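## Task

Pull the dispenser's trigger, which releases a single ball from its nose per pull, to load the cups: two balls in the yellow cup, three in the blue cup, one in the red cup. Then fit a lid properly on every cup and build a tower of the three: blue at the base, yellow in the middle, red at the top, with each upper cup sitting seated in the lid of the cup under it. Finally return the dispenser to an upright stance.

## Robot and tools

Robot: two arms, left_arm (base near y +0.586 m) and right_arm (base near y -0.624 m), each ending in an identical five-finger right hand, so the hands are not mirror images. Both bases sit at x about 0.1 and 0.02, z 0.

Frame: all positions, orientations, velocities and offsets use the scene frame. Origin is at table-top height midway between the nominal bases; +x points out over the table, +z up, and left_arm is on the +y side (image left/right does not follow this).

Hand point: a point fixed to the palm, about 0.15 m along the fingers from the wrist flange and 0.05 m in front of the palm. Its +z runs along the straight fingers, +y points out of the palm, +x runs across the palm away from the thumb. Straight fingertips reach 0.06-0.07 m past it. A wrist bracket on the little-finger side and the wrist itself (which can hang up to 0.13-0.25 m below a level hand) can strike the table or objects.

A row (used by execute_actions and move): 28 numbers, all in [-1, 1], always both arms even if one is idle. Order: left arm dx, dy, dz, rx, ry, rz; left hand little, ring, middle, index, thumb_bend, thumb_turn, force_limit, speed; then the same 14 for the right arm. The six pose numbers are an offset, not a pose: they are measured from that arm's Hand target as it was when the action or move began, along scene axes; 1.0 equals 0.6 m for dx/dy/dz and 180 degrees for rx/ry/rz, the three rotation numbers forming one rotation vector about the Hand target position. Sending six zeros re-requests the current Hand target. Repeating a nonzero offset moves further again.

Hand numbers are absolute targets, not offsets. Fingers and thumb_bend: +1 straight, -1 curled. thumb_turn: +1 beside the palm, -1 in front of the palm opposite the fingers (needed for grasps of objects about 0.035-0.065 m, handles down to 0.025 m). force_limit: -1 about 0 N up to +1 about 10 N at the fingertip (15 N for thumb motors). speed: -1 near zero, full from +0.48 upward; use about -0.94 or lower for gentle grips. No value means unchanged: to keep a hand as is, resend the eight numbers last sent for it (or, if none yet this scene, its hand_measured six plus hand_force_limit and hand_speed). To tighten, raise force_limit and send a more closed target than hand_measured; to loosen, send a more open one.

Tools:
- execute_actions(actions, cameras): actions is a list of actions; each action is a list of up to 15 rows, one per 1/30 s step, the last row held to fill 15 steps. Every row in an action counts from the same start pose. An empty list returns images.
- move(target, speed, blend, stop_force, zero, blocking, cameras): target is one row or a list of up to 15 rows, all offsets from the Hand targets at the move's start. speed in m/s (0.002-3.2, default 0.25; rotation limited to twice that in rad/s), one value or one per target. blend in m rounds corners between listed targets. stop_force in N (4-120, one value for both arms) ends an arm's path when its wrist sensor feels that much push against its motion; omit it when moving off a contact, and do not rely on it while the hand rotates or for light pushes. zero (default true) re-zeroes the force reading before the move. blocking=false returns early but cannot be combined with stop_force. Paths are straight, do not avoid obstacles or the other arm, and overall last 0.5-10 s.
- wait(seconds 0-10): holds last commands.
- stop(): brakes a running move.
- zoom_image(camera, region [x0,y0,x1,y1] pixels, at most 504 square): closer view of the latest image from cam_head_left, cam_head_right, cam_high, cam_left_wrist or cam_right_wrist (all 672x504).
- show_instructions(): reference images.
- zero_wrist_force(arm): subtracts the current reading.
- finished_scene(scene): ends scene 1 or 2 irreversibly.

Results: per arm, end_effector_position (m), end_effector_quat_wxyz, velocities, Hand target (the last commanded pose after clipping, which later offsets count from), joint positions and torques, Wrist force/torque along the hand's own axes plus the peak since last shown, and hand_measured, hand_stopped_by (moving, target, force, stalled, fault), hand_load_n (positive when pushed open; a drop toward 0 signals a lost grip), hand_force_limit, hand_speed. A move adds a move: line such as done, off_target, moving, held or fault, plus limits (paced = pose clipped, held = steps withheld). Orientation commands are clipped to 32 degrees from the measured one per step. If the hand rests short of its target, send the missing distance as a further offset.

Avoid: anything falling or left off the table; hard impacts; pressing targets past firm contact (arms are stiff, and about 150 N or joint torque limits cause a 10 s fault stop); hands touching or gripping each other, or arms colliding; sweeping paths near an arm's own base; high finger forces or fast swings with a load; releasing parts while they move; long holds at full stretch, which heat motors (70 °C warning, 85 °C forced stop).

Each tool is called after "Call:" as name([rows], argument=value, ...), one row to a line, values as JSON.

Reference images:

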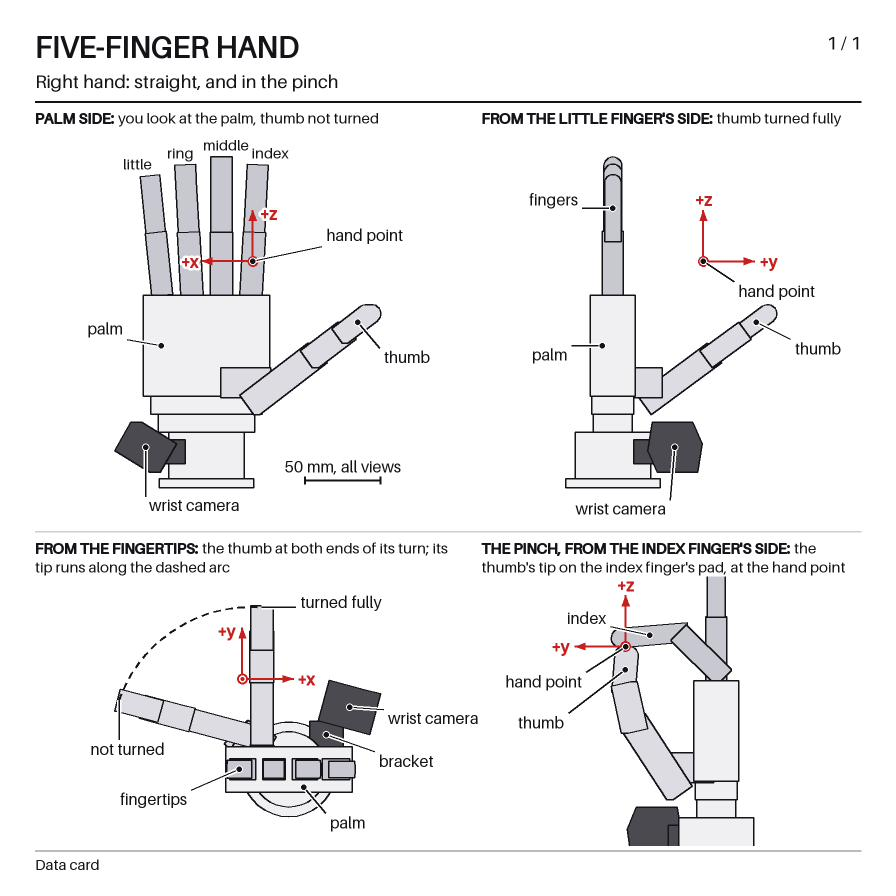

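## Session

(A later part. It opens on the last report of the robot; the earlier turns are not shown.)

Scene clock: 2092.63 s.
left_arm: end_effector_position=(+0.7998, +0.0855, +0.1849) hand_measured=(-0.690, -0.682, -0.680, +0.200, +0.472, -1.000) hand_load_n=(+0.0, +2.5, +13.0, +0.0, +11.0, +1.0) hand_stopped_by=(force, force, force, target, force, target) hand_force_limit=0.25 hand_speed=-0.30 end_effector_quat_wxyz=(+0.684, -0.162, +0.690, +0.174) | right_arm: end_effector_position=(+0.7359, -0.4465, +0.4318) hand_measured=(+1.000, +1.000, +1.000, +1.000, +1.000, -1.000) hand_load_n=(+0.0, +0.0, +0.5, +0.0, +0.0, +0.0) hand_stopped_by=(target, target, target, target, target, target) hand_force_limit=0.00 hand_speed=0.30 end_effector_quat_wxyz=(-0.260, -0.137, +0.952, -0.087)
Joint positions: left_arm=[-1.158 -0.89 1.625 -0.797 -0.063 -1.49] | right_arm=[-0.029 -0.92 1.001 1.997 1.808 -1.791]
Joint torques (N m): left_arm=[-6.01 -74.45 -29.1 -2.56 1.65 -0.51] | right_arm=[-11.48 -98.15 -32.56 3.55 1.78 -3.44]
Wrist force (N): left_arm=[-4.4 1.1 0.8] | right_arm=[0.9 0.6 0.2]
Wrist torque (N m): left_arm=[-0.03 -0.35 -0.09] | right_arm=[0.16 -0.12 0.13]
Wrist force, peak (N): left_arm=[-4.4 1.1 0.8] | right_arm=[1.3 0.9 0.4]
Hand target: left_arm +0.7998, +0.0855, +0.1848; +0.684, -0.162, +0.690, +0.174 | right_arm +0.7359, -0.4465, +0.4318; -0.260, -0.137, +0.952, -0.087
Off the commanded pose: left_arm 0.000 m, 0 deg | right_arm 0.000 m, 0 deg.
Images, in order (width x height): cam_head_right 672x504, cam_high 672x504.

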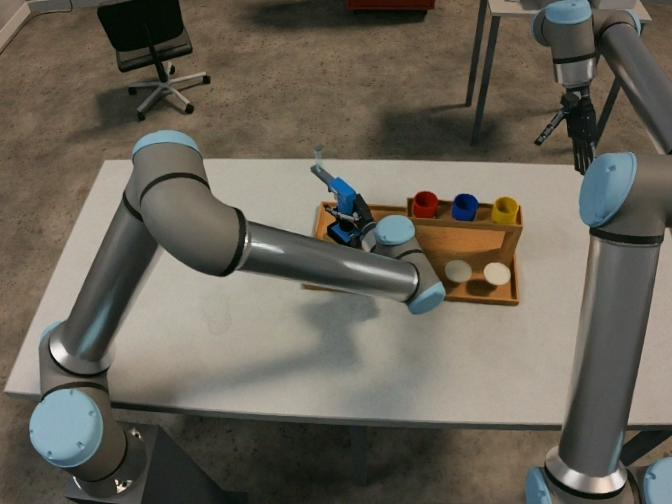

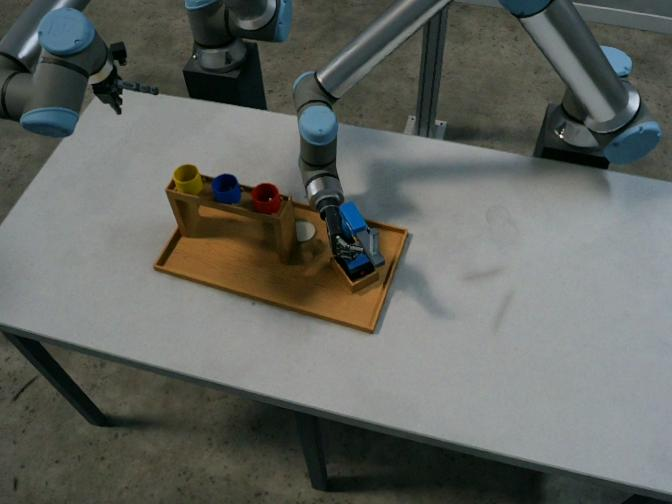

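Call:
move([
  [0,0,0.012,0,0,0,-0.9,-0.9,-0.9,0.2,-0.9,-1,0.25,-0.3,0,0,0,0,0,0,1,1,1,1,1,-1,0,0.3],
  [-0.0105,0,0.012,0.00383,-0.01129,0.01944,-0.9,-0.9,-0.9,0.2,-0.9,-1,0.25,-0.3,0,0,0,0,0,0,1,1,1,1,1,-1,0,0.3],
], speed=0.03)

Call:
move(target=[0,0,-0.035,0,0,0,-0.9,-0.9,-0.9,0.2,-0.9,-1,0.25,-0.3,0,0,0,0,0,0,1,1,1,1,1,-1,0,0.3], speed=0.01, stop_force=4)

Call:
execute_actions([
  [[0,0,-0.0007,0,0,0,-0.9,-0.9,-0.9,0.2,-0.9,-1,0.25,-0.3,0,0,0,0,0,0,1,1,1,1,1,-1,0,0.3]],
], cameras=["cam_high", "cam_head_right"])

Call:
zoom_image(camera="cam_high", region=[328, 252, 384, 294])

Call:
zoom_image(camera="cam_head_right", region=[318, 208, 374, 250])

Scene clock: 2120.20 s.
left_arm: end_effector_position=(+0.7934, +0.0855, +0.1921) hand_measured=(-0.690, -0.682, -0.680, +0.200, +0.472, -1.000) hand_load_n=(+0.0, +1.0, +13.0, +0.0, +11.0, +1.0) hand_stopped_by=(force, force, force, target, force, target) hand_force_limit=0.25 hand_speed=-0.30 end_effector_quat_wxyz=(+0.691, -0.182, +0.672, +0.196) | right_arm: end_effector_position=(+0.7359, -0.4465, +0.4318) hand_measured=(+1.000, +1.000, +1.000, +1.000, +1.000, -1.000) hand_load_n=(+0.0, +0.0, +0.0, +0.0, +0.0, +0.0) hand_stopped_by=(target, target, target, target, target, target) hand_force_limit=0.00 hand_speed=0.30 end_effector_quat_wxyz=(-0.260, -0.137, +0.952, -0.087)
Joint positions: left_arm=[-1.158 -0.821 1.505 -0.431 -0.128 -1.81] | right_arm=[-0.029 -0.92 1.001 1.997 1.808 -1.791]
Joint torques (N m): left_arm=[12.44 -87.1 -46.12 3.83 -3.55 -1.89] | right_arm=[-13.74 -99.27 -34.06 3.62 1.82 -3.18]
Wrist force (N): left_arm=[3.9 0.4 2.6] | right_arm=[0.8 0.7 0.2]
Wrist torque (N m): left_arm=[-0.13 -0.44 0.46] | right_arm=[0.17 -0.09 0.11]
Wrist force, peak (N): left_arm=[4.1 0.6 3.0] | right_arm=[1.3 1.3 0.5]
Hand target: left_arm +0.7935, +0.0855, +0.1920; +0.691, -0.182, +0.671, +0.196 | right_arm +0.7359, -0.4465, +0.4318; -0.260, -0.137, +0.952, -0.087
Off the commanded pose: left_arm 0.000 m, 0 deg | right_arm 0.000 m, 0 deg.
move: done

Scene clock: 2122.13 s.
left_arm: end_effector_position=(+0.7934, +0.0855, +0.1838) hand_measured=(-0.690, -0.682, -0.680, +0.200, +0.472, -1.000) hand_load_n=(+0.0, +1.0, +13.0, +0.0, +10.5, +2.0) hand_stopped_by=(force, force, force, target, force, target) hand_force_limit=0.25 hand_speed=-0.30 end_effector_quat_wxyz=(+0.691, -0.182, +0.671, +0.196) | right_arm: end_effector_position=(+0.7359, -0.4465, +0.4318) hand_measured=(+1.000, +1.000, +1.000, +1.000, +1.000, -1.000) hand_load_n=(+0.0, +0.0, +0.0, +0.0, +0.0, +0.0) hand_stopped_by=(target, target, target, target, target, target) hand_force_limit=0.00 hand_speed=0.30 end_effector_quat_wxyz=(-0.260, -0.137, +0.952, -0.087)
Joint positions: left_arm=[-1.158 -0.811 1.506 -0.438 -0.128 -1.813] | right_arm=[-0.029 -0.92 1.001 1.997 1.808 -1.791]
Joint torques (N m): left_arm=[7.06 -107.82 -37.69 4.22 -1.35 1.42] | right_arm=[-9.89 -98.1 -33.95 3.48 1.87 -3.13]
Wrist force (N): left_arm=[4.3 0.4 2.7] | right_arm=[1.1 0.7 0.2]
Wrist torque (N m): left_arm=[-0.14 -0.51 0.48] | right_arm=[0.17 -0.14 0.13]
Wrist force, peak (N): left_arm=[4.3 0.4 2.7] | right_arm=[1.4 1.2 0.3]
Hand target: left_arm +0.7934, +0.0855, +0.1838; +0.691, -0.182, +0.671, +0.196 (not the last commanded pose) | right_arm +0.7359, -0.4465, +0.4318; -0.260, -0.137, +0.952, -0.087
Off the commanded pose: left_arm 0.013 m, 0 deg | right_arm 0.000 m, 0 deg.
move: contact (left_arm)

Scene clock: 2122.83 s.
left_arm: end_effector_position=(+0.7935, +0.0855, +0.1834) hand_measured=(-0.690, -0.682, -0.680, +0.200, +0.472, -1.000) hand_load_n=(+0.0, +0.5, +13.5, +0.0, +10.5, +2.5) hand_stopped_by=(force, force, force, target, force, target) hand_force_limit=0.25 hand_speed=-0.30 end_effector_quat_wxyz=(+0.691, -0.182, +0.671, +0.196) | right_arm: end_effector_position=(+0.7359, -0.4465, +0.4318) hand_measured=(+1.000, +1.000, +1.000, +1.000, +1.000, -1.000) hand_load_n=(+0.0, +0.0, +0.0, +0.0, +0.0, +0.5) hand_stopped_by=(target, target, target, target, target, target) hand_force_limit=0.00 hand_speed=0.30 end_effector_quat_wxyz=(-0.260, -0.137, +0.952, -0.087)
Joint positions: left_arm=[-1.158 -0.811 1.506 -0.438 -0.128 -1.813] | right_arm=[-0.029 -0.92 1.001 1.997 1.808 -1.791]
Joint torques (N m): left_arm=[5.96 -82.14 -29.88 -1.29 -0.35 -0.28] | right_arm=[-10.13 -99.93 -33.89 3.67 2.11 -3.04]
Wrist force (N): left_arm=[-4.3 1.3 4.5] | right_arm=[0.9 0.8 0.2]
Wrist torque (N m): left_arm=[-0.17 -0.17 0.06] | right_arm=[0.18 -0.11 0.13]
Wrist force, peak (N): left_arm=[-4.3 1.3 4.5] | right_arm=[1.4 0.7 0.5]
Hand target: left_arm +0.7934, +0.0855, +0.1834; +0.691, -0.182, +0.671, +0.196 | right_arm +0.7359, -0.4465, +0.4318; -0.260, -0.137, +0.952, -0.087
Off the commanded pose: left_arm 0.000 m, 0 deg | right_arm 0.000 m, 0 deg.
Images, in order (width x height): cam_head_right 672x504, cam_high 672x504.

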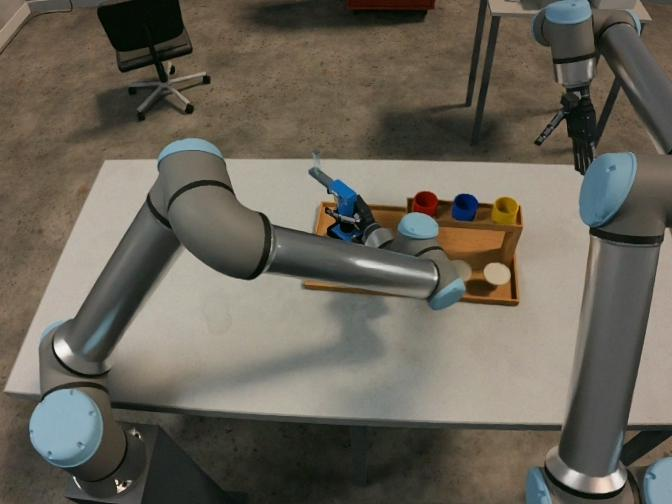

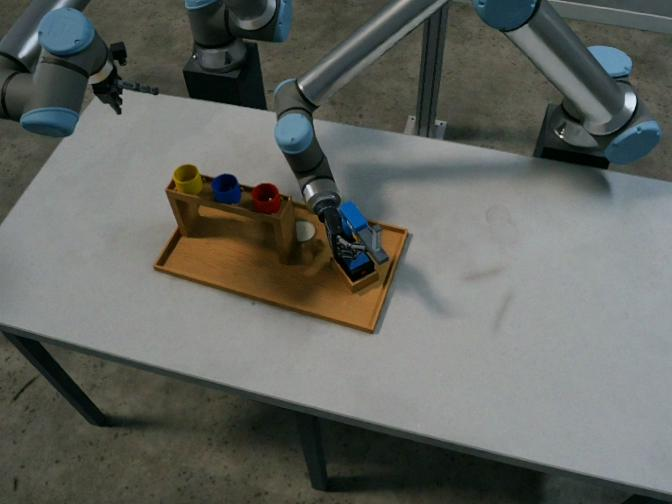

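Scaled by 9.000 from the camera's 672x504 image, which has a finer 960x720 frame.

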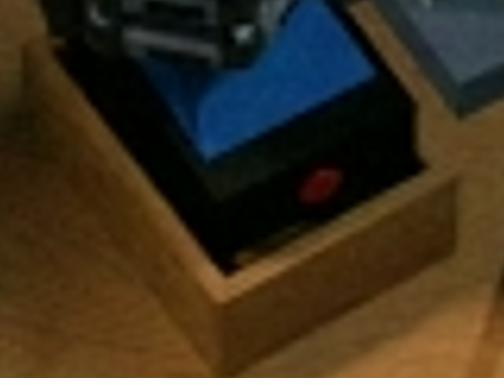

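Scaled by 9.000 from the camera's 672x504 image, which has a finer 960x720 frame.

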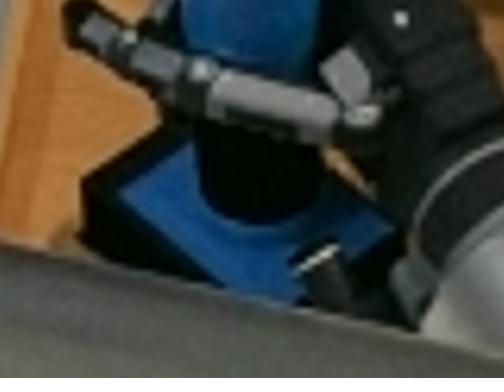

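Call:
move([
  [0,0,0.01,0,0,0,-0.9,-0.9,-0.9,0.2,-0.9,-1,0.25,-0.3,0,0,0,0,0,0,1,1,1,1,1,-1,0,0.3],
  [0.0034,0.0060,0.01,0,0,0,-0.9,-0.9,-0.9,0.2,-0.9,-1,0.25,-0.3,0,0,0,0,0,0,1,1,1,1,1,-1,0,0.3],
], speed=0.03)

Call:
move(target=[0,0,-0.035,0,0,0,-0.9,-0.9,-0.9,0.2,-0.9,-1,0.25,-0.3,0,0,0,0,0,0,1,1,1,1,1,-1,0,0.3], speed=0.01, stop_force=4)

Call:
execute_actions([
  [[0,0,-0.0007,0,0,0,-0.9,-0.9,-0.9,0.2,-0.9,-1,0.25,-0.3,0,0,0,0,0,0,1,1,1,1,1,-1,0,0.3]],
], cameras=["cam_high", "cam_head_right"])

Call:
zoom_image(camera="cam_high", region=[328, 252, 384, 294])

Call:
zoom_image(camera="cam_head_right", region=[318, 208, 374, 250])

Scene clock: 2133.77 s.
left_arm: end_effector_position=(+0.7955, +0.0890, +0.1895) hand_measured=(-0.690, -0.682, -0.680, +0.200, +0.472, -1.000) hand_load_n=(+0.0, +1.0, +13.5, +0.0, +10.5, +1.5) hand_stopped_by=(force, force, force, target, force, target) hand_force_limit=0.25 hand_speed=-0.30 end_effector_quat_wxyz=(+0.691, -0.182, +0.671, +0.196) | right_arm: end_effector_position=(+0.7359, -0.4465, +0.4318) hand_measured=(+1.000, +1.000, +1.000, +1.000, +1.000, -1.000) hand_load_n=(+0.0, +0.0, +0.0, +0.0, +0.0, +0.0) hand_stopped_by=(target, target, target, target, target, target) hand_force_limit=0.00 hand_speed=0.30 end_effector_quat_wxyz=(-0.260, -0.137, +0.952, -0.087)
Joint positions: left_arm=[-1.154 -0.818 1.507 -0.424 -0.124 -1.821] | right_arm=[-0.029 -0.92 1.001 1.997 1.808 -1.791]
Joint torques (N m): left_arm=[11.91 -94.82 -25.05 4.08 2 -1.19] | right_arm=[-13.49 -100.05 -33.24 3.22 2.22 -3.62]
Wrist force (N): left_arm=[3.9 0.6 2.7] | right_arm=[1.3 0.9 0.1]
Wrist torque (N m): left_arm=[-0.11 -0.45 0.47] | right_arm=[0.19 -0.18 0.16]
Wrist force, peak (N): left_arm=[-5.3 1.4 4.7] | right_arm=[1.1 1.4 0.5]
Hand target: left_arm +0.7955, +0.0891, +0.1894; +0.691, -0.182, +0.671, +0.196 | right_arm +0.7359, -0.4465, +0.4318; -0.260, -0.137, +0.952, -0.087
Off the commanded pose: left_arm 0.000 m, 0 deg | right_arm 0.000 m, 0 deg.
move: done

Scene clock: 2135.40 s.
left_arm: end_effector_position=(+0.7955, +0.0891, +0.1842) hand_measured=(-0.690, -0.682, -0.680, +0.200, +0.472, -1.000) hand_load_n=(+0.0, +1.0, +13.0, +0.0, +10.5, +2.5) hand_stopped_by=(force, force, force, target, force, target) hand_force_limit=0.25 hand_speed=-0.30 end_effector_quat_wxyz=(+0.691, -0.182, +0.671, +0.196) | right_arm: end_effector_position=(+0.7359, -0.4465, +0.4318) hand_measured=(+1.000, +1.000, +1.000, +1.000, +1.000, -1.000) hand_load_n=(+0.0, +0.0, -0.5, +0.0, +0.0, +0.0) hand_stopped_by=(target, target, target, target, target, target) hand_force_limit=0.00 hand_speed=0.30 end_effector_quat_wxyz=(-0.260, -0.137, +0.952, -0.087)
Joint positions: left_arm=[-1.154 -0.813 1.508 -0.43 -0.124 -1.822] | right_arm=[-0.029 -0.92 1.001 1.997 1.808 -1.791]
Joint torques (N m): left_arm=[11.25 -108.52 -37.27 4.18 2.31 0.57] | right_arm=[-15.73 -98.95 -34.01 3.59 1.86 -3.44]
Wrist force (N): left_arm=[1.5 0.8 1.3] | right_arm=[0.8 0.9 -0.1]
Wrist torque (N m): left_arm=[-0.09 -0.28 0.48] | right_arm=[0.21 -0.09 0.12]
Wrist force, peak (N): left_arm=[-6.7 -0.2 -1.2] | right_arm=[1.2 1.2 0.2]
Hand target: left_arm +0.7955, +0.0891, +0.1842; +0.691, -0.182, +0.671, +0.196 (not the last commanded pose) | right_arm +0.7359, -0.4465, +0.4318; -0.260, -0.137, +0.952, -0.087
Off the commanded pose: left_arm 0.016 m, 0 deg | right_arm 0.000 m, 0 deg.
move: contact (left_arm)

Scene clock: 2136.10 s.
left_arm: end_effector_position=(+0.7955, +0.0891, +0.1838) hand_measured=(-0.690, -0.682, -0.680, +0.200, +0.472, -1.000) hand_load_n=(+0.0, +1.0, +12.5, +0.0, +10.5, +3.0) hand_stopped_by=(force, force, force, target, force, target) hand_force_limit=0.25 hand_speed=-0.30 end_effector_quat_wxyz=(+0.691, -0.182, +0.671, +0.196) | right_arm: end_effector_position=(+0.7359, -0.4465, +0.4318) hand_measured=(+1.000, +1.000, +1.000, +1.000, +1.000, -1.000) hand_load_n=(+0.0, +0.0, +0.0, +0.0, -0.5, +0.0) hand_stopped_by=(target, target, target, target, target, target) hand_force_limit=0.00 hand_speed=0.30 end_effector_quat_wxyz=(-0.260, -0.137, +0.952, -0.087)
Joint positions: left_arm=[-1.154 -0.812 1.508 -0.431 -0.124 -1.822] | right_arm=[-0.029 -0.92 1.001 1.997 1.808 -1.791]
Joint torques (N m): left_arm=[12.94 -78.85 -27.4 -1.66 2.32 -0.59] | right_arm=[-13.59 -98.52 -33.95 3.1 2.09 -3.2]
Wrist force (N): left_arm=[-7.8 -0.6 -1.6] | right_arm=[1.1 0.9 0.1]
Wrist torque (N m): left_arm=[-0.10 0.01 0.31] | right_arm=[0.19 -0.15 0.14]
Wrist force, peak (N): left_arm=[-7.8 -0.6 -1.6] | right_arm=[1.3 1.0 0.2]
Hand target: left_arm +0.7955, +0.0891, +0.1838; +0.691, -0.182, +0.671, +0.196 | right_arm +0.7359, -0.4465, +0.4318; -0.260, -0.137, +0.952, -0.087
Off the commanded pose: left_arm 0.000 m, 0 deg | right_arm 0.000 m, 0 deg.
Images, in order (width x height): cam_head_right 672x504, cam_high 672x504.

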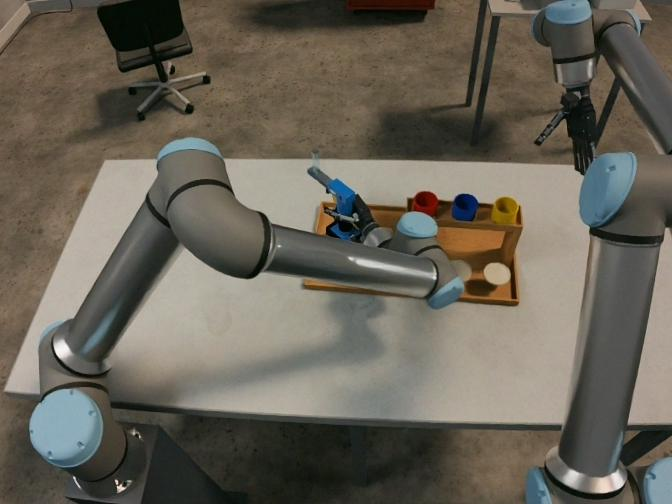

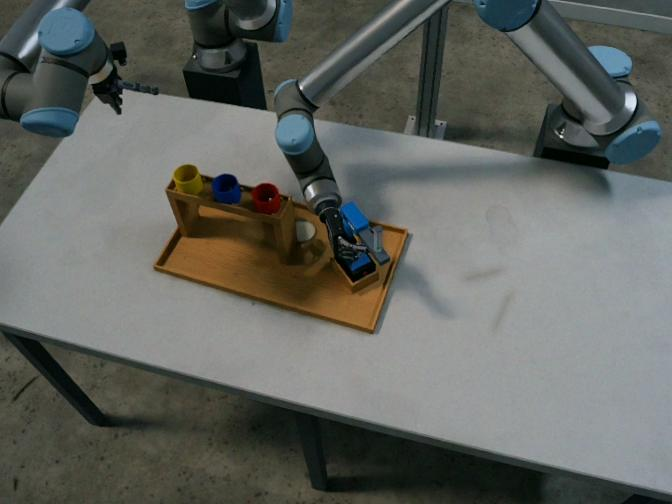

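Scaled by 9.000 from the camera's 672x504 image, which has a finer 960x720 frame.

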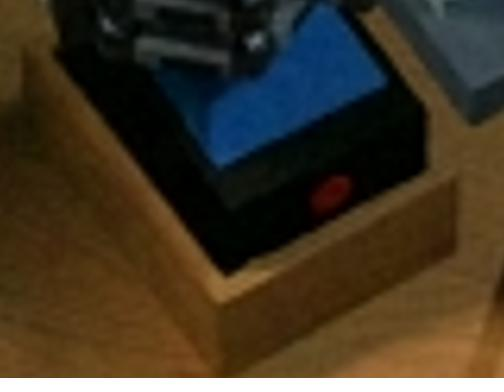

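Scaled by 9.000 from the camera's 672x504 image, which has a finer 960x720 frame.

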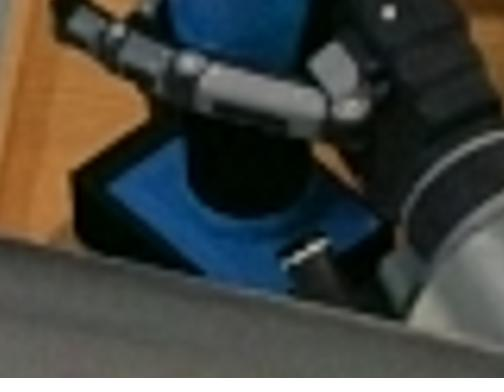

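Call:
move([
  [0,0,0.01,0,0,0,-0.9,-0.9,-0.9,0.2,-0.9,-1,0.25,-0.3,0,0,0,0,0,0,1,1,1,1,1,-1,0,0.3],
  [-0.0023,-0.0024,0.01,0,0,0,-0.9,-0.9,-0.9,0.2,-0.9,-1,0.25,-0.3,0,0,0,0,0,0,1,1,1,1,1,-1,0,0.3],
], speed=0.03)

Call:
move(target=[0,0,-0.035,0,0,0,-0.9,-0.9,-0.9,0.2,-0.9,-1,0.25,-0.3,0,0,0,0,0,0,1,1,1,1,1,-1,0,0.3], speed=0.01, stop_force=4)

Call:
execute_actions([
  [[0,0,-0.0007,0,0,0,-0.9,-0.9,-0.9,0.2,-0.9,-1,0.25,-0.3,0,0,0,0,0,0,1,1,1,1,1,-1,0,0.3]],
])

Scene clock: 2147.43 s.
left_arm: end_effector_position=(+0.7942, +0.0877, +0.1898) hand_measured=(-0.690, -0.682, -0.680, +0.200, +0.472, -1.000) hand_load_n=(+0.0, +1.0, +13.0, +0.0, +11.0, +2.0) hand_stopped_by=(force, force, force, target, force, target) hand_force_limit=0.25 hand_speed=-0.30 end_effector_quat_wxyz=(+0.691, -0.182, +0.671, +0.196) | right_arm: end_effector_position=(+0.7359, -0.4465, +0.4318) hand_measured=(+1.000, +1.000, +1.000, +1.000, +1.000, -1.000) hand_load_n=(+0.0, +0.0, +0.0, +0.0, +0.0, +0.0) hand_stopped_by=(target, target, target, target, target, target) hand_force_limit=0.00 hand_speed=0.30 end_effector_quat_wxyz=(-0.260, -0.137, +0.952, -0.087)
Joint positions: left_arm=[-1.156 -0.819 1.507 -0.427 -0.126 -1.817] | right_arm=[-0.029 -0.92 1.001 1.997 1.808 -1.791]
Joint torques (N m): left_arm=[-17.26 -108.75 -30.98 -0.18 -3.73 2.44] | right_arm=[-15.34 -97.77 -33.52 3.89 2.31 -3.62]
Wrist force (N): left_arm=[3.9 0.5 2.6] | right_arm=[0.9 0.8 0.3]
Wrist torque (N m): left_arm=[-0.10 -0.44 0.16] | right_arm=[0.17 -0.12 0.13]
Wrist force, peak (N): left_arm=[-8.6 -0.8 -1.8] | right_arm=[1.3 1.3 -0.2]
Hand target: left_arm +0.7941, +0.0877, +0.1898; +0.691, -0.182, +0.671, +0.196 | right_arm +0.7359, -0.4465, +0.4318; -0.260, -0.137, +0.952, -0.087
Off the commanded pose: left_arm 0.000 m, 0 deg | right_arm 0.000 m, 0 deg.
move: done

Scene clock: 2149.17 s.
left_arm: end_effector_position=(+0.7941, +0.0877, +0.1836) hand_measured=(-0.690, -0.682, -0.680, +0.200, +0.472, -1.000) hand_load_n=(+0.0, +0.5, +13.5, +0.0, +10.5, +2.5) hand_stopped_by=(force, force, force, target, force, target) hand_force_limit=0.25 hand_speed=-0.30 end_effector_quat_wxyz=(+0.691, -0.182, +0.671, +0.196) | right_arm: end_effector_position=(+0.7359, -0.4465, +0.4318) hand_measured=(+1.000, +1.000, +1.000, +1.000, +1.000, -1.000) hand_load_n=(+0.0, +0.0, +0.0, +0.0, +0.0, +0.0) hand_stopped_by=(target, target, target, target, target, target) hand_force_limit=0.00 hand_speed=0.30 end_effector_quat_wxyz=(-0.260, -0.137, +0.952, -0.087)
Joint positions: left_arm=[-1.156 -0.812 1.508 -0.435 -0.126 -1.817] | right_arm=[-0.029 -0.92 1.001 1.997 1.808 -1.791]
Joint torques (N m): left_arm=[-14.81 -108.24 -36.31 3.86 0.16 0.55] | right_arm=[-17.06 -99.25 -33.34 3.14 2.39 -2.82]
Wrist force (N): left_arm=[2.0 -0.1 3.0] | right_arm=[1.2 0.8 0.3]
Wrist torque (N m): left_arm=[-0.18 -0.36 -0.01] | right_arm=[0.18 -0.16 0.14]
Wrist force, peak (N): left_arm=[-6.7 0.8 4.7] | right_arm=[1.3 1.1 0.5]
Hand target: left_arm +0.7941, +0.0877, +0.1836; +0.691, -0.182, +0.671, +0.196 (not the last commanded pose) | right_arm +0.7359, -0.4465, +0.4318; -0.260, -0.137, +0.952, -0.087
Off the commanded pose: left_arm 0.015 m, 0 deg | right_arm 0.000 m, 0 deg.
move: contact (left_arm)

Scene clock: 2149.87 s.
left_arm: end_effector_position=(+0.7941, +0.0876, +0.1832) hand_measured=(-0.690, -0.682, -0.680, +0.200, +0.472, -1.000) hand_load_n=(+0.0, +0.5, +13.5, +0.0, +10.5, +3.0) hand_stopped_by=(force, force, force, target, force, target) hand_force_limit=0.25 hand_speed=-0.30 end_effector_quat_wxyz=(+0.691, -0.182, +0.671, +0.196) | right_arm: end_effector_position=(+0.7359, -0.4465, +0.4318) hand_measured=(+1.000, +1.000, +1.000, +1.000, +1.000, -1.000) hand_load_n=(+0.0, +0.0, +0.0, +0.0, -0.5, +0.0) hand_stopped_by=(target, target, target, target, target, target) hand_force_limit=0.00 hand_speed=0.30 end_effector_quat_wxyz=(-0.260, -0.137, +0.952, -0.087)
Joint positions: left_arm=[-1.156 -0.812 1.508 -0.436 -0.126 -1.817] | right_arm=[-0.029 -0.92 1.001 1.997 1.808 -1.791]
Joint torques (N m): left_arm=[-16.28 -77.82 -27.74 -1.85 0.28 -0.87] | right_arm=[-14.29 -98.19 -34.78 3.74 2.41 -2.98]
Wrist force (N): left_arm=[-8.1 1.3 4.9] | right_arm=[0.9 1.2 0.2]
Wrist torque (N m): left_arm=[-0.17 -0.08 -0.24] | right_arm=[0.24 -0.12 0.14]
Wrist force, peak (N): left_arm=[-8.4 1.3 4.6] | right_arm=[1.3 1.1 -0.3]
Hand target: left_arm +0.7941, +0.0877, +0.1832; +0.691, -0.182, +0.671, +0.196 | right_arm +0.7359, -0.4465, +0.4318; -0.260, -0.137, +0.952, -0.087
Off the commanded pose: left_arm 0.000 m, 0 deg | right_arm 0.000 m, 0 deg.

Call:
move([
  [0,0,0.01,0,0,0,-0.9,-0.9,-0.9,0.2,-0.9,-1,0.25,-0.3,0,0,0,0,0,0,1,1,1,1,1,-1,0,0.3],
  [-0.0009,0.0020,0.01,0,0,0,-0.9,-0.9,-0.9,0.2,-0.9,-1,0.25,-0.3,0,0,0,0,0,0,1,1,1,1,1,-1,0,0.3],
], speed=0.03)

Call:
move(target=[0,0,-0.035,0,0,0,-0.9,-0.9,-0.9,0.2,-0.9,-1,0.25,-0.3,0,0,0,0,0,0,1,1,1,1,1,-1,0,0.3], speed=0.01, stop_force=4)

Call:
execute_actions([
  [[0,0,-0.0007,0,0,0,-0.9,-0.9,-0.9,0.2,-0.9,-1,0.25,-0.3,0,0,0,0,0,0,1,1,1,1,1,-1,0,0.3]],
])

Scene clock: 2162.67 s.
left_arm: end_effector_position=(+0.7936, +0.0888, +0.1892) hand_measured=(-0.690, -0.682, -0.680, +0.200, +0.472, -1.000) hand_load_n=(+0.0, +1.0, +13.5, +0.0, +11.0, +1.5) hand_stopped_by=(force, force, force, target, force, target) hand_force_limit=0.25 hand_speed=-0.30 end_effector_quat_wxyz=(+0.691, -0.182, +0.671, +0.196) | right_arm: end_effector_position=(+0.7359, -0.4465, +0.4318) hand_measured=(+1.000, +1.000, +1.000, +1.000, +1.000, -1.000) hand_load_n=(+0.0, +0.0, +0.0, +0.0, +0.0, +0.0) hand_stopped_by=(target, target, target, target, target, target) hand_force_limit=0.00 hand_speed=0.30 end_effector_quat_wxyz=(-0.260, -0.137, +0.952, -0.087)
Joint positions: left_arm=[-1.156 -0.82 1.51 -0.43 -0.126 -1.818] | right_arm=[-0.029 -0.92 1.001 1.997 1.808 -1.791]
Joint torques (N m): left_arm=[-13.97 -109.7 -24.92 -0.46 0.06 -1.49] | right_arm=[-14.34 -97.23 -34.82 3.57 2.11 -3.51]
Wrist force (N): left_arm=[3.8 0.7 2.8] | right_arm=[1.3 0.6 0.3]
Wrist torque (N m): left_arm=[-0.09 -0.43 0.28] | right_arm=[0.14 -0.18 0.15]
Wrist force, peak (N): left_arm=[-8.7 1.4 5.0] | right_arm=[1.6 1.0 0.4]
Hand target: left_arm +0.7936, +0.0889, +0.1892; +0.691, -0.182, +0.671, +0.196 | right_arm +0.7359, -0.4465, +0.4318; -0.260, -0.137, +0.952, -0.087
Off the commanded pose: left_arm 0.000 m, 0 deg | right_arm 0.000 m, 0 deg.
move: done

Scene clock: 2164.33 s.
left_arm: end_effector_position=(+0.7935, +0.0889, +0.1835) hand_measured=(-0.690, -0.682, -0.680, +0.200, +0.472, -1.000) hand_load_n=(+0.0, +2.0, +13.5, +0.0, +10.5, +2.0) hand_stopped_by=(force, force, force, target, force, target) hand_force_limit=0.25 hand_speed=-0.30 end_effector_quat_wxyz=(+0.691, -0.182, +0.671, +0.196) | right_arm: end_effector_position=(+0.7359, -0.4465, +0.4318) hand_measured=(+1.000, +1.000, +1.000, +1.000, +1.000, -1.000) hand_load_n=(+0.0, +0.0, +0.0, -0.5, +0.0, +0.0) hand_stopped_by=(target, target, target, target, target, target) hand_force_limit=0.00 hand_speed=0.30 end_effector_quat_wxyz=(-0.260, -0.137, +0.952, -0.087)
Joint positions: left_arm=[-1.156 -0.814 1.511 -0.437 -0.126 -1.818] | right_arm=[-0.029 -0.92 1.001 1.997 1.808 -1.791]
Joint torques (N m): left_arm=[-2.47 -106.47 -34.65 3.54 -0.36 0.28] | right_arm=[-14.15 -97.43 -33.34 4.13 1.93 -3.31]
Wrist force (N): left_arm=[1.0 0.8 2.3] | right_arm=[1.0 0.9 0.6]
Wrist torque (N m): left_arm=[-0.14 -0.41 0.52] | right_arm=[0.18 -0.15 0.14]
Wrist force, peak (N): left_arm=[-8.1 -1.1 0.1] | right_arm=[1.0 1.6 0.2]
Hand target: left_arm +0.7936, +0.0889, +0.1835; +0.691, -0.182, +0.671, +0.196 (not the last commanded pose) | right_arm +0.7359, -0.4465, +0.4318; -0.260, -0.137, +0.952, -0.087
Off the commanded pose: left_arm 0.015 m, 0 deg | right_arm 0.000 m, 0 deg.
move: contact (left_arm)

Scene clock: 2165.03 s.
left_arm: end_effector_position=(+0.7936, +0.0888, +0.1832) hand_measured=(-0.690, -0.682, -0.680, +0.200, +0.472, -1.000) hand_load_n=(+0.0, +2.0, +13.0, +0.0, +10.5, +3.0) hand_stopped_by=(force, force, force, target, force, target) hand_force_limit=0.25 hand_speed=-0.30 end_effector_quat_wxyz=(+0.691, -0.182, +0.671, +0.196) | right_arm: end_effector_position=(+0.7359, -0.4465, +0.4318) hand_measured=(+1.000, +1.000, +1.000, +1.000, +1.000, -1.000) hand_load_n=(+0.0, +0.0, +0.0, +0.0, +0.0, +0.0) hand_stopped_by=(target, target, target, target, target, target) hand_force_limit=0.00 hand_speed=0.30 end_effector_quat_wxyz=(-0.260, -0.137, +0.952, -0.087)
Joint positions: left_arm=[-1.156 -0.813 1.511 -0.437 -0.126 -1.818] | right_arm=[-0.029 -0.92 1.001 1.997 1.808 -1.791]
Joint torques (N m): left_arm=[3.11 -76.36 -26.85 -2.03 -0.68 -1.32] | right_arm=[-14.37 -99.48 -34.12 3.59 2.31 -2.84]
Wrist force (N): left_arm=[-10.0 -2.4 -0.6] | right_arm=[1.2 1.2 0.4]
Wrist torque (N m): left_arm=[-0.19 -0.06 0.30] | right_arm=[0.23 -0.17 0.16]
Wrist force, peak (N): left_arm=[-10.0 -2.4 -0.6] | right_arm=[1.2 1.2 0.4]
Hand target: left_arm +0.7936, +0.0889, +0.1831; +0.691, -0.182, +0.671, +0.196 | right_arm +0.7359, -0.4465, +0.4318; -0.260, -0.137, +0.952, -0.087
Off the commanded pose: left_arm 0.000 m, 0 deg | right_arm 0.000 m, 0 deg.

Call:
move([
  [0,0,0.01,0,0,0,-0.9,-0.9,-0.9,0.2,-0.9,-1,0.25,-0.3,0,0,0,0,0,0,1,1,1,1,1,-1,0,0.3],
  [-0.0007,-0.0021,0.01,0,0,0,-0.9,-0.9,-0.9,0.2,-0.9,-1,0.25,-0.3,0,0,0,0,0,0,1,1,1,1,1,-1,0,0.3],
], speed=0.03)

Call:
move(target=[0,0,-0.035,0,0,0,-0.9,-0.9,-0.9,0.2,-0.9,-1,0.25,-0.3,0,0,0,0,0,0,1,1,1,1,1,-1,0,0.3], speed=0.01, stop_force=4)

Call:
execute_actions([
  [[0,0,-0.0007,0,0,0,-0.9,-0.9,-0.9,0.2,-0.9,-1,0.25,-0.3,0,0,0,0,0,0,1,1,1,1,1,-1,0,0.3]],
])

Scene clock: 2177.53 s.
left_arm: end_effector_position=(+0.7933, +0.0878, +0.1892) hand_measured=(-0.690, -0.682, -0.680, +0.200, +0.472, -1.000) hand_load_n=(+0.0, +1.5, +13.5, +0.0, +11.0, +1.5) hand_stopped_by=(force, force, force, target, force, target) hand_force_limit=0.25 hand_speed=-0.30 end_effector_quat_wxyz=(+0.691, -0.182, +0.671, +0.196) | right_arm: end_effector_position=(+0.7359, -0.4465, +0.4318) hand_measured=(+1.000, +1.000, +1.000, +1.000, +1.000, -1.000) hand_load_n=(+0.0, +0.0, +0.0, +0.0, +0.0, +0.5) hand_stopped_by=(target, target, target, target, target, target) hand_force_limit=0.00 hand_speed=0.30 end_effector_quat_wxyz=(-0.260, -0.137, +0.952, -0.087)
Joint positions: left_arm=[-1.157 -0.819 1.509 -0.43 -0.127 -1.816] | right_arm=[-0.029 -0.92 1.001 1.997 1.808 -1.791]
Joint torques (N m): left_arm=[-16.73 -88.14 -46.31 0.17 -4.36 2.19] | right_arm=[-15.58 -100.59 -34.46 3.45 1.97 -2.64]
Wrist force (N): left_arm=[3.8 0.6 2.3] | right_arm=[1.2 0.6 0.3]
Wrist torque (N m): left_arm=[-0.06 -0.41 0.15] | right_arm=[0.15 -0.17 0.14]
Wrist force, peak (N): left_arm=[-10.4 -2.2 -0.8] | right_arm=[1.4 1.1 0.2]
Hand target: left_arm +0.7931, +0.0876, +0.1891; +0.691, -0.182, +0.671, +0.196 | right_arm +0.7359, -0.4465, +0.4318; -0.260, -0.137, +0.952, -0.087
Off the commanded pose: left_arm 0.000 m, 0 deg | right_arm 0.000 m, 0 deg.
move: done

Scene clock: 2179.23 s.
left_arm: end_effector_position=(+0.7931, +0.0876, +0.1837) hand_measured=(-0.690, -0.682, -0.680, +0.200, +0.472, -1.000) hand_load_n=(+0.0, +1.0, +13.5, +0.0, +10.5, +2.0) hand_stopped_by=(force, force, force, target, force, target) hand_force_limit=0.25 hand_speed=-0.30 end_effector_quat_wxyz=(+0.691, -0.182, +0.671, +0.196) | right_arm: end_effector_position=(+0.7359, -0.4465, +0.4318) hand_measured=(+1.000, +1.000, +1.000, +1.000, +1.000, -1.000) hand_load_n=(+0.0, +0.0, +0.0, +0.0, +0.0, +0.5) hand_stopped_by=(target, target, target, target, target, target) hand_force_limit=0.00 hand_speed=0.30 end_effector_quat_wxyz=(-0.260, -0.137, +0.952, -0.087)
Joint positions: left_arm=[-1.157 -0.813 1.51 -0.437 -0.127 -1.816] | right_arm=[-0.029 -0.92 1.001 1.997 1.808 -1.791]
Joint torques (N m): left_arm=[-15.3 -106.31 -38.06 3.73 0.18 1.14] | right_arm=[-14.17 -101.52 -33.23 3.76 1.95 -3]
Wrist force (N): left_arm=[2.4 0.1 2.7] | right_arm=[1.1 0.6 -0.3]
Wrist torque (N m): left_arm=[-0.13 -0.35 0.03] | right_arm=[0.17 -0.12 0.13]
Wrist force, peak (N): left_arm=[-6.9 1.1 4.7] | right_arm=[1.2 1.2 0.0]
Hand target: left_arm +0.7932, +0.0876, +0.1837; +0.691, -0.182, +0.671, +0.196 (not the last commanded pose) | right_arm +0.7359, -0.4465, +0.4318; -0.260, -0.137, +0.952, -0.087
Off the commanded pose: left_arm 0.016 m, 0 deg | right_arm 0.000 m, 0 deg.
move: contact (left_arm)

Scene clock: 2179.93 s.
left_arm: end_effector_position=(+0.7932, +0.0876, +0.1833) hand_measured=(-0.690, -0.682, -0.680, +0.200, +0.472, -1.000) hand_load_n=(+0.5, +1.0, +13.5, +0.0, +10.5, +3.0) hand_stopped_by=(force, force, force, target, force, target) hand_force_limit=0.25 hand_speed=-0.30 end_effector_quat_wxyz=(+0.691, -0.182, +0.671, +0.196) | right_arm: end_effector_position=(+0.7359, -0.4465, +0.4318) hand_measured=(+1.000, +1.000, +1.000, +1.000, +1.000, -1.000) hand_load_n=(+0.0, +0.0, +0.0, +0.0, -0.5, +0.0) hand_stopped_by=(target, target, target, target, target, target) hand_force_limit=0.00 hand_speed=0.30 end_effector_quat_wxyz=(-0.260, -0.137, +0.952, -0.087)
Joint positions: left_arm=[-1.157 -0.813 1.51 -0.438 -0.127 -1.816] | right_arm=[-0.029 -0.92 1.001 1.997 1.808 -1.791]
Joint torques (N m): left_arm=[-15.18 -77.29 -26.78 -1.86 0.5 0.36] | right_arm=[-13.82 -99.65 -34.53 3.64 2.34 -3.08]
Wrist force (N): left_arm=[-8.5 1.6 4.8] | right_arm=[0.7 0.7 0.4]
Wrist torque (N m): left_arm=[-0.12 -0.09 -0.21] | right_arm=[0.15 -0.09 0.11]
Wrist force, peak (N): left_arm=[-8.7 1.7 4.9] | right_arm=[0.9 1.3 0.2]
Hand target: left_arm +0.7932, +0.0876, +0.1833; +0.691, -0.182, +0.671, +0.196 | right_arm +0.7359, -0.4465, +0.4318; -0.260, -0.137, +0.952, -0.087
Off the commanded pose: left_arm 0.000 m, 0 deg | right_arm 0.000 m, 0 deg.

Call:
move([
  [0,0,0.01,0,0,0,-0.9,-0.9,-0.9,0.2,-0.9,-1,0.25,-0.3,0,0,0,0,0,0,1,1,1,1,1,-1,0,0.3],
  [0.0012,0,0.01,0,0,-0.0039,-0.9,-0.9,-0.9,0.2,-0.9,-1,0.25,-0.3,0,0,0,0,0,0,1,1,1,1,1,-1,0,0.3],
], speed=0.03)

Call:
move(target=[0,0,-0.035,0,0,0,-0.9,-0.9,-0.9,0.2,-0.9,-1,0.25,-0.3,0,0,0,0,0,0,1,1,1,1,1,-1,0,0.3], speed=0.01, stop_force=4)

Call:
execute_actions([
  [[0,0,-0.0007,0,0,0,-0.9,-0.9,-0.9,0.2,-0.9,-1,0.25,-0.3,0,0,0,0,0,0,1,1,1,1,1,-1,0,0.3]],
], cameras=["cam_high"])

Call:
zoom_image(camera="cam_high", region=[340, 258, 384, 291])

Scene clock: 2229.23 s.
left_arm: end_effector_position=(+0.7939, +0.0876, +0.1893) hand_measured=(-0.690, -0.682, -0.680, +0.200, +0.472, -1.000) hand_load_n=(+0.0, +1.0, +13.5, +0.0, +11.0, +1.5) hand_stopped_by=(force, force, force, target, force, target) hand_force_limit=0.25 hand_speed=-0.30 end_effector_quat_wxyz=(+0.692, -0.178, +0.673, +0.192) | right_arm: end_effector_position=(+0.7359, -0.4465, +0.4318) hand_measured=(+1.000, +1.000, +1.000, +1.000, +1.000, -1.000) hand_load_n=(+0.0, +0.0, +0.0, +0.0, +0.0, +0.5) hand_stopped_by=(target, target, target, target, target, target) hand_force_limit=0.00 hand_speed=0.30 end_effector_quat_wxyz=(-0.260, -0.137, +0.952, -0.087)
Joint positions: left_arm=[-1.157 -0.819 1.509 -0.408 -0.116 -1.84] | right_arm=[-0.029 -0.92 1.001 1.997 1.808 -1.791]
Joint torques (N m): left_arm=[-15.03 -86.75 -45.19 4.42 2.02 -1.26] | right_arm=[-12.61 -98.38 -32.88 3.85 2.23 -2.59]
Wrist force (N): left_arm=[3.7 0.4 2.8] | right_arm=[1.1 0.8 0.2]
Wrist torque (N m): left_arm=[-0.13 -0.41 0.45] | right_arm=[0.19 -0.14 0.14]
Wrist force, peak (N): left_arm=[-9.5 1.2 4.7] | right_arm=[1.5 1.2 0.4]
Hand target: left_arm +0.7939, +0.0876, +0.1893; +0.692, -0.178, +0.672, +0.192 | right_arm +0.7359, -0.4465, +0.4318; -0.260, -0.137, +0.952, -0.087
Off the commanded pose: left_arm 0.000 m, 0 deg | right_arm 0.000 m, 0 deg.
move: done

Scene clock: 2230.97 s.
left_arm: end_effector_position=(+0.7939, +0.0876, +0.1836) hand_measured=(-0.690, -0.682, -0.680, +0.200, +0.472, -1.000) hand_load_n=(+0.0, +0.5, +13.5, +0.0, +10.5, +2.0) hand_stopped_by=(force, force, force, target, force, target) hand_force_limit=0.25 hand_speed=-0.30 end_effector_quat_wxyz=(+0.692, -0.178, +0.672, +0.192) | right_arm: end_effector_position=(+0.7359, -0.4465, +0.4318) hand_measured=(+1.000, +1.000, +1.000, +1.000, +1.000, -1.000) hand_load_n=(+0.0, +0.0, +0.0, +0.0, +0.0, +0.0) hand_stopped_by=(target, target, target, target, target, target) hand_force_limit=0.00 hand_speed=0.30 end_effector_quat_wxyz=(-0.260, -0.137, +0.952, -0.087)
Joint positions: left_arm=[-1.157 -0.812 1.51 -0.414 -0.116 -1.841] | right_arm=[-0.029 -0.92 1.001 1.997 1.808 -1.791]
Joint torques (N m): left_arm=[-16.36 -107.75 -38.12 4.44 2.04 1.14] | right_arm=[-12.86 -98.23 -34.13 3.92 2.24 -2.9]
Wrist force (N): left_arm=[2.7 0.2 2.8] | right_arm=[1.4 0.4 -0.2]
Wrist torque (N m): left_arm=[-0.16 -0.37 0.36] | right_arm=[0.16 -0.17 0.14]
Wrist force, peak (N): left_arm=[-6.0 1.3 4.6] | right_arm=[1.4 1.0 0.1]
Hand target: left_arm +0.7939, +0.0876, +0.1836; +0.692, -0.178, +0.672, +0.192 (not the last commanded pose) | right_arm +0.7359, -0.4465, +0.4318; -0.260, -0.137, +0.952, -0.087
Off the commanded pose: left_arm 0.015 m, 0 deg | right_arm 0.000 m, 0 deg.
move: contact (left_arm)

Scene clock: 2231.67 s.
left_arm: end_effector_position=(+0.7939, +0.0875, +0.1833) hand_measured=(-0.690, -0.682, -0.680, +0.200, +0.472, -1.000) hand_load_n=(+0.0, +1.0, +14.0, +0.0, +10.5, +3.0) hand_stopped_by=(force, force, force, target, force, target) hand_force_limit=0.25 hand_speed=-0.30 end_effector_quat_wxyz=(+0.692, -0.178, +0.672, +0.192) | right_arm: end_effector_position=(+0.7359, -0.4465, +0.4318) hand_measured=(+1.000, +1.000, +1.000, +1.000, +1.000, -1.000) hand_load_n=(+0.0, +0.0, +0.0, +0.0, +0.0, +0.0) hand_stopped_by=(target, target, target, target, target, target) hand_force_limit=0.00 hand_speed=0.30 end_effector_quat_wxyz=(-0.260, -0.137, +0.952, -0.087)
Joint positions: left_arm=[-1.157 -0.812 1.51 -0.414 -0.116 -1.841] | right_arm=[-0.029 -0.92 1.001 1.997 1.808 -1.791]
Joint torques (N m): left_arm=[-12.83 -77.08 -25.64 -1.24 1.7 -0.79] | right_arm=[-11.34 -99.57 -34 4.05 2.14 -2.63]
Wrist force (N): left_arm=[-7.6 1.6 4.9] | right_arm=[0.8 0.7 0.2]
Wrist torque (N m): left_arm=[-0.15 -0.09 0.11] | right_arm=[0.17 -0.10 0.11]
Wrist force, peak (N): left_arm=[-7.8 1.6 4.8] | right_arm=[1.3 1.2 0.1]
Hand target: left_arm +0.7939, +0.0876, +0.1832; +0.692, -0.178, +0.672, +0.192 | right_arm +0.7359, -0.4465, +0.4318; -0.260, -0.137, +0.952, -0.087
Off the commanded pose: left_arm 0.000 m, 0 deg | right_arm 0.000 m, 0 deg.
Images, in order (width x height): cam_high 672x504.

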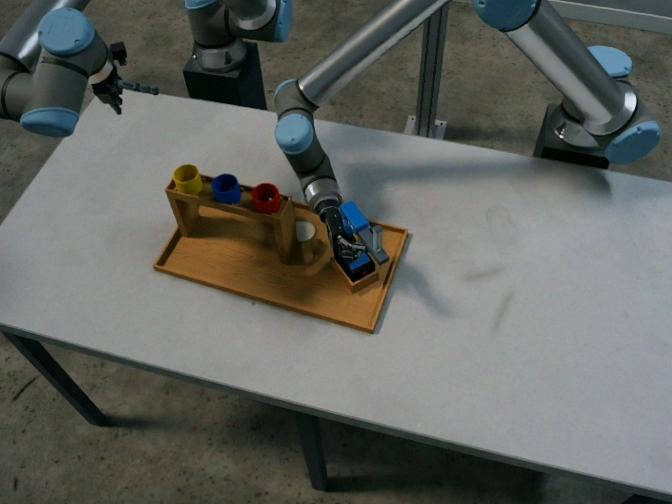

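Scaled by 11.455 from the camera's 672x504 image, which has a finer 960x720 frame.

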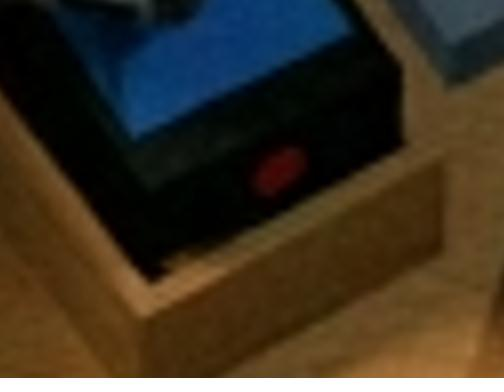

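Call:
move([
  [0,0,0.01,0,0,0,-0.9,-0.9,-0.9,0.2,-0.9,-1,0.25,-0.3,0,0,0,0,0,0,1,1,1,1,1,-1,0,0.3],
  [0.0011,0.0012,0.01,0,0,0,-0.9,-0.9,-0.9,0.2,-0.9,-1,0.25,-0.3,0,0,0,0,0,0,1,1,1,1,1,-1,0,0.3],
], speed=0.03)

Call:
move(target=[0,0,-0.035,0,0,0,-0.9,-0.9,-0.9,0.2,-0.9,-1,0.25,-0.3,0,0,0,0,0,0,1,1,1,1,1,-1,0,0.3], speed=0.01, stop_force=4)

Call:
execute_actions([
  [[0,0,-0.0007,0,0,0,-0.9,-0.9,-0.9,0.2,-0.9,-1,0.25,-0.3,0,0,0,0,0,0,1,1,1,1,1,-1,0,0.3]],
])

Call:
execute_actions([
  [[0.0007,0.0007,0,0,0,0,-0.9,-0.9,-0.9,0.2,-0.9,-1,0.25,-0.3,0,0,0,0,0,0,1,1,1,1,1,-1,0,0.3]],
])

Call:
execute_actions([
  [[0.0007,0.0007,0,0,0,0,-0.9,-0.9,-0.9,0.2,-0.9,-1,0.25,-0.3,0,0,0,0,0,0,1,1,1,1,1,-1,0,0.3]],
])

Scene clock: 2245.47 s.
left_arm: end_effector_position=(+0.7944, +0.0882, +0.1893) hand_measured=(-0.690, -0.682, -0.680, +0.200, +0.472, -1.000) hand_load_n=(+0.0, +1.0, +13.5, +0.0, +11.0, +1.5) hand_stopped_by=(force, force, force, target, force, target) hand_force_limit=0.25 hand_speed=-0.30 end_effector_quat_wxyz=(+0.692, -0.178, +0.673, +0.192) | right_arm: end_effector_position=(+0.7359, -0.4465, +0.4318) hand_measured=(+1.000, +1.000, +1.000, +1.000, +1.000, -1.000) hand_load_n=(+0.0, +0.0, +0.0, +0.0, +0.0, +0.0) hand_stopped_by=(target, target, target, target, target, target) hand_force_limit=0.00 hand_speed=0.30 end_effector_quat_wxyz=(-0.260, -0.137, +0.952, -0.087)
Joint positions: left_arm=[-1.157 -0.818 1.509 -0.405 -0.115 -1.843] | right_arm=[-0.029 -0.92 1.001 1.997 1.808 -1.791]
Joint torques (N m): left_arm=[10.78 -92.52 -45.94 4.55 1.96 -1.58] | right_arm=[-13.38 -100.12 -34.24 4.16 2.3 -2.73]
Wrist force (N): left_arm=[3.9 0.4 3.1] | right_arm=[1.0 0.7 -0.2]
Wrist torque (N m): left_arm=[-0.15 -0.46 0.46] | right_arm=[0.20 -0.12 0.12]
Wrist force, peak (N): left_arm=[-8.7 1.7 5.0] | right_arm=[1.5 1.5 0.1]
Hand target: left_arm +0.7945, +0.0883, +0.1892; +0.692, -0.178, +0.672, +0.192 | right_arm +0.7359, -0.4465, +0.4318; -0.260, -0.137, +0.952, -0.087
Off the commanded pose: left_arm 0.000 m, 0 deg | right_arm 0.000 m, 0 deg.
move: done

Scene clock: 2247.13 s.
left_arm: end_effector_position=(+0.7945, +0.0883, +0.1835) hand_measured=(-0.690, -0.682, -0.680, +0.200, +0.472, -1.000) hand_load_n=(+0.0, +0.5, +13.5, +0.0, +10.5, +2.5) hand_stopped_by=(force, force, force, target, force, target) hand_force_limit=0.25 hand_speed=-0.30 end_effector_quat_wxyz=(+0.692, -0.178, +0.672, +0.192) | right_arm: end_effector_position=(+0.7359, -0.4465, +0.4318) hand_measured=(+1.000, +1.000, +1.000, +1.000, +1.000, -1.000) hand_load_n=(+0.0, +0.0, +0.0, +0.0, +0.0, +0.0) hand_stopped_by=(target, target, target, target, target, target) hand_force_limit=0.00 hand_speed=0.30 end_effector_quat_wxyz=(-0.260, -0.137, +0.952, -0.087)
Joint positions: left_arm=[-1.156 -0.812 1.51 -0.411 -0.115 -1.844] | right_arm=[-0.029 -0.92 1.001 1.997 1.808 -1.791]
Joint torques (N m): left_arm=[11.15 -105.93 -37.89 4.1 2.23 0.9] | right_arm=[-15.66 -96.43 -34.36 4.22 2.14 -2.93]
Wrist force (N): left_arm=[1.4 -0.1 2.8] | right_arm=[1.1 0.8 0.0]
Wrist torque (N m): left_arm=[-0.15 -0.32 0.29] | right_arm=[0.20 -0.13 0.13]
Wrist force, peak (N): left_arm=[-7.3 -0.9 2.1] | right_arm=[1.5 0.9 0.2]
Hand target: left_arm +0.7945, +0.0883, +0.1835; +0.692, -0.178, +0.672, +0.192 (not the last commanded pose) | right_arm +0.7359, -0.4465, +0.4318; -0.260, -0.137, +0.952, -0.087
Off the commanded pose: left_arm 0.015 m, 0 deg | right_arm 0.000 m, 0 deg.
move: contact (left_arm)

Scene clock: 2247.83 s.
left_arm: end_effector_position=(+0.7945, +0.0883, +0.1832) hand_measured=(-0.690, -0.682, -0.680, +0.200, +0.472, -1.000) hand_load_n=(+0.0, +0.5, +13.0, +0.0, +10.5, +3.0) hand_stopped_by=(force, force, force, target, force, target) hand_force_limit=0.25 hand_speed=-0.30 end_effector_quat_wxyz=(+0.692, -0.178, +0.672, +0.192) | right_arm: end_effector_position=(+0.7359, -0.4465, +0.4318) hand_measured=(+1.000, +1.000, +1.000, +1.000, +1.000, -1.000) hand_load_n=(+0.0, +0.0, +0.0, +0.0, +0.0, +0.0) hand_stopped_by=(target, target, target, target, target, target) hand_force_limit=0.00 hand_speed=0.30 end_effector_quat_wxyz=(-0.260, -0.137, +0.952, -0.087)
Joint positions: left_arm=[-1.156 -0.812 1.51 -0.412 -0.115 -1.844] | right_arm=[-0.029 -0.92 1.001 1.997 1.808 -1.791]
Joint torques (N m): left_arm=[13.72 -77.8 -27.83 -1.21 2.05 -1.29] | right_arm=[-11.31 -98.96 -34.14 3.93 1.99 -2.75]
Wrist force (N): left_arm=[-8.8 -1.2 2.5] | right_arm=[1.0 0.9 0.3]
Wrist torque (N m): left_arm=[-0.22 0.00 0.15] | right_arm=[0.19 -0.13 0.14]
Wrist force, peak (N): left_arm=[-8.8 -1.2 2.5] | right_arm=[1.3 0.8 0.5]
Hand target: left_arm +0.7945, +0.0883, +0.1831; +0.692, -0.178, +0.672, +0.192 | right_arm +0.7359, -0.4465, +0.4318; -0.260, -0.137, +0.952, -0.087
Off the commanded pose: left_arm 0.000 m, 0 deg | right_arm 0.000 m, 0 deg.

Scene clock: 2248.53 s.
left_arm: end_effector_position=(+0.7949, +0.0887, +0.1831) hand_measured=(-0.690, -0.682, -0.680, +0.200, +0.472, -1.000) hand_load_n=(+0.0, +0.0, +13.0, +0.0, +10.5, +3.5) hand_stopped_by=(force, force, force, target, force, target) hand_force_limit=0.25 hand_speed=-0.30 end_effector_quat_wxyz=(+0.692, -0.178, +0.672, +0.192) | right_arm: end_effector_position=(+0.7359, -0.4465, +0.4318) hand_measured=(+1.000, +1.000, +1.000, +1.000, +1.000, -1.000) hand_load_n=(+0.0, +0.0, +0.0, +0.0, +0.0, +0.0) hand_stopped_by=(target, target, target, target, target, target) hand_force_limit=0.00 hand_speed=0.30 end_effector_quat_wxyz=(-0.260, -0.137, +0.952, -0.087)
Joint positions: left_arm=[-1.156 -0.811 1.51 -0.41 -0.114 -1.845] | right_arm=[-0.029 -0.92 1.001 1.997 1.808 -1.791]
Joint torques (N m): left_arm=[17.95 -77.48 -37.94 3.62 1.35 -1.81] | right_arm=[-14.6 -99.29 -34.78 4.13 2.53 -2.51]
Wrist force (N): left_arm=[-9.8 -6.0 -0.2] | right_arm=[0.9 0.8 -0.1]
Wrist torque (N m): left_arm=[-0.34 0.19 -0.18] | right_arm=[0.18 -0.10 0.12]
Wrist force, peak (N): left_arm=[-10.7 -6.8 -0.5] | right_arm=[1.2 1.0 0.5]
Hand target: left_arm +0.7949, +0.0887, +0.1831; +0.692, -0.178, +0.672, +0.192 | right_arm +0.7359, -0.4465, +0.4318; -0.260, -0.137, +0.952, -0.087
Off the commanded pose: left_arm 0.000 m, 0 deg | right_arm 0.000 m, 0 deg.

Scene clock: 2249.23 s.
left_arm: end_effector_position=(+0.7954, +0.0891, +0.1831) hand_measured=(-0.690, -0.682, -0.680, +0.200, +0.472, -1.000) hand_load_n=(+0.0, +0.0, +13.0, +0.0, +10.5, +3.5) hand_stopped_by=(force, force, force, target, force, target) hand_force_limit=0.25 hand_speed=-0.30 end_effector_quat_wxyz=(+0.692, -0.178, +0.672, +0.192) | right_arm: end_effector_position=(+0.7359, -0.4465, +0.4318) hand_measured=(+1.000, +1.000, +1.000, +1.000, +1.000, -1.000) hand_load_n=(+0.0, +0.0, +0.0, +0.0, +0.0, +0.5) hand_stopped_by=(target, target, target, target, target, target) hand_force_limit=0.00 hand_speed=0.30 end_effector_quat_wxyz=(-0.260, -0.137, +0.952, -0.087)
Joint positions: left_arm=[-1.155 -0.811 1.51 -0.408 -0.113 -1.847] | right_arm=[-0.029 -0.92 1.001 1.997 1.808 -1.791]
Joint torques (N m): left_arm=[19.75 -74.3 -36.32 4.03 1.24 -1.22] | right_arm=[-13.61 -94.91 -33.34 3.73 1.77 -2.93]
Wrist force (N): left_arm=[-10.7 -8.4 -1.1] | right_arm=[0.8 1.1 0.1]
Wrist torque (N m): left_arm=[-0.36 0.24 -0.49] | right_arm=[0.23 -0.09 0.13]
Wrist force, peak (N): left_arm=[-11.1 -8.6 -1.0] | right_arm=[1.2 1.1 0.1]
Hand target: left_arm +0.7954, +0.0891, +0.1831; +0.692, -0.178, +0.672, +0.192 | right_arm +0.7359, -0.4465, +0.4318; -0.260, -0.137, +0.952, -0.087
Off the commanded pose: left_arm 0.000 m, 0 deg | right_arm 0.000 m, 0 deg.


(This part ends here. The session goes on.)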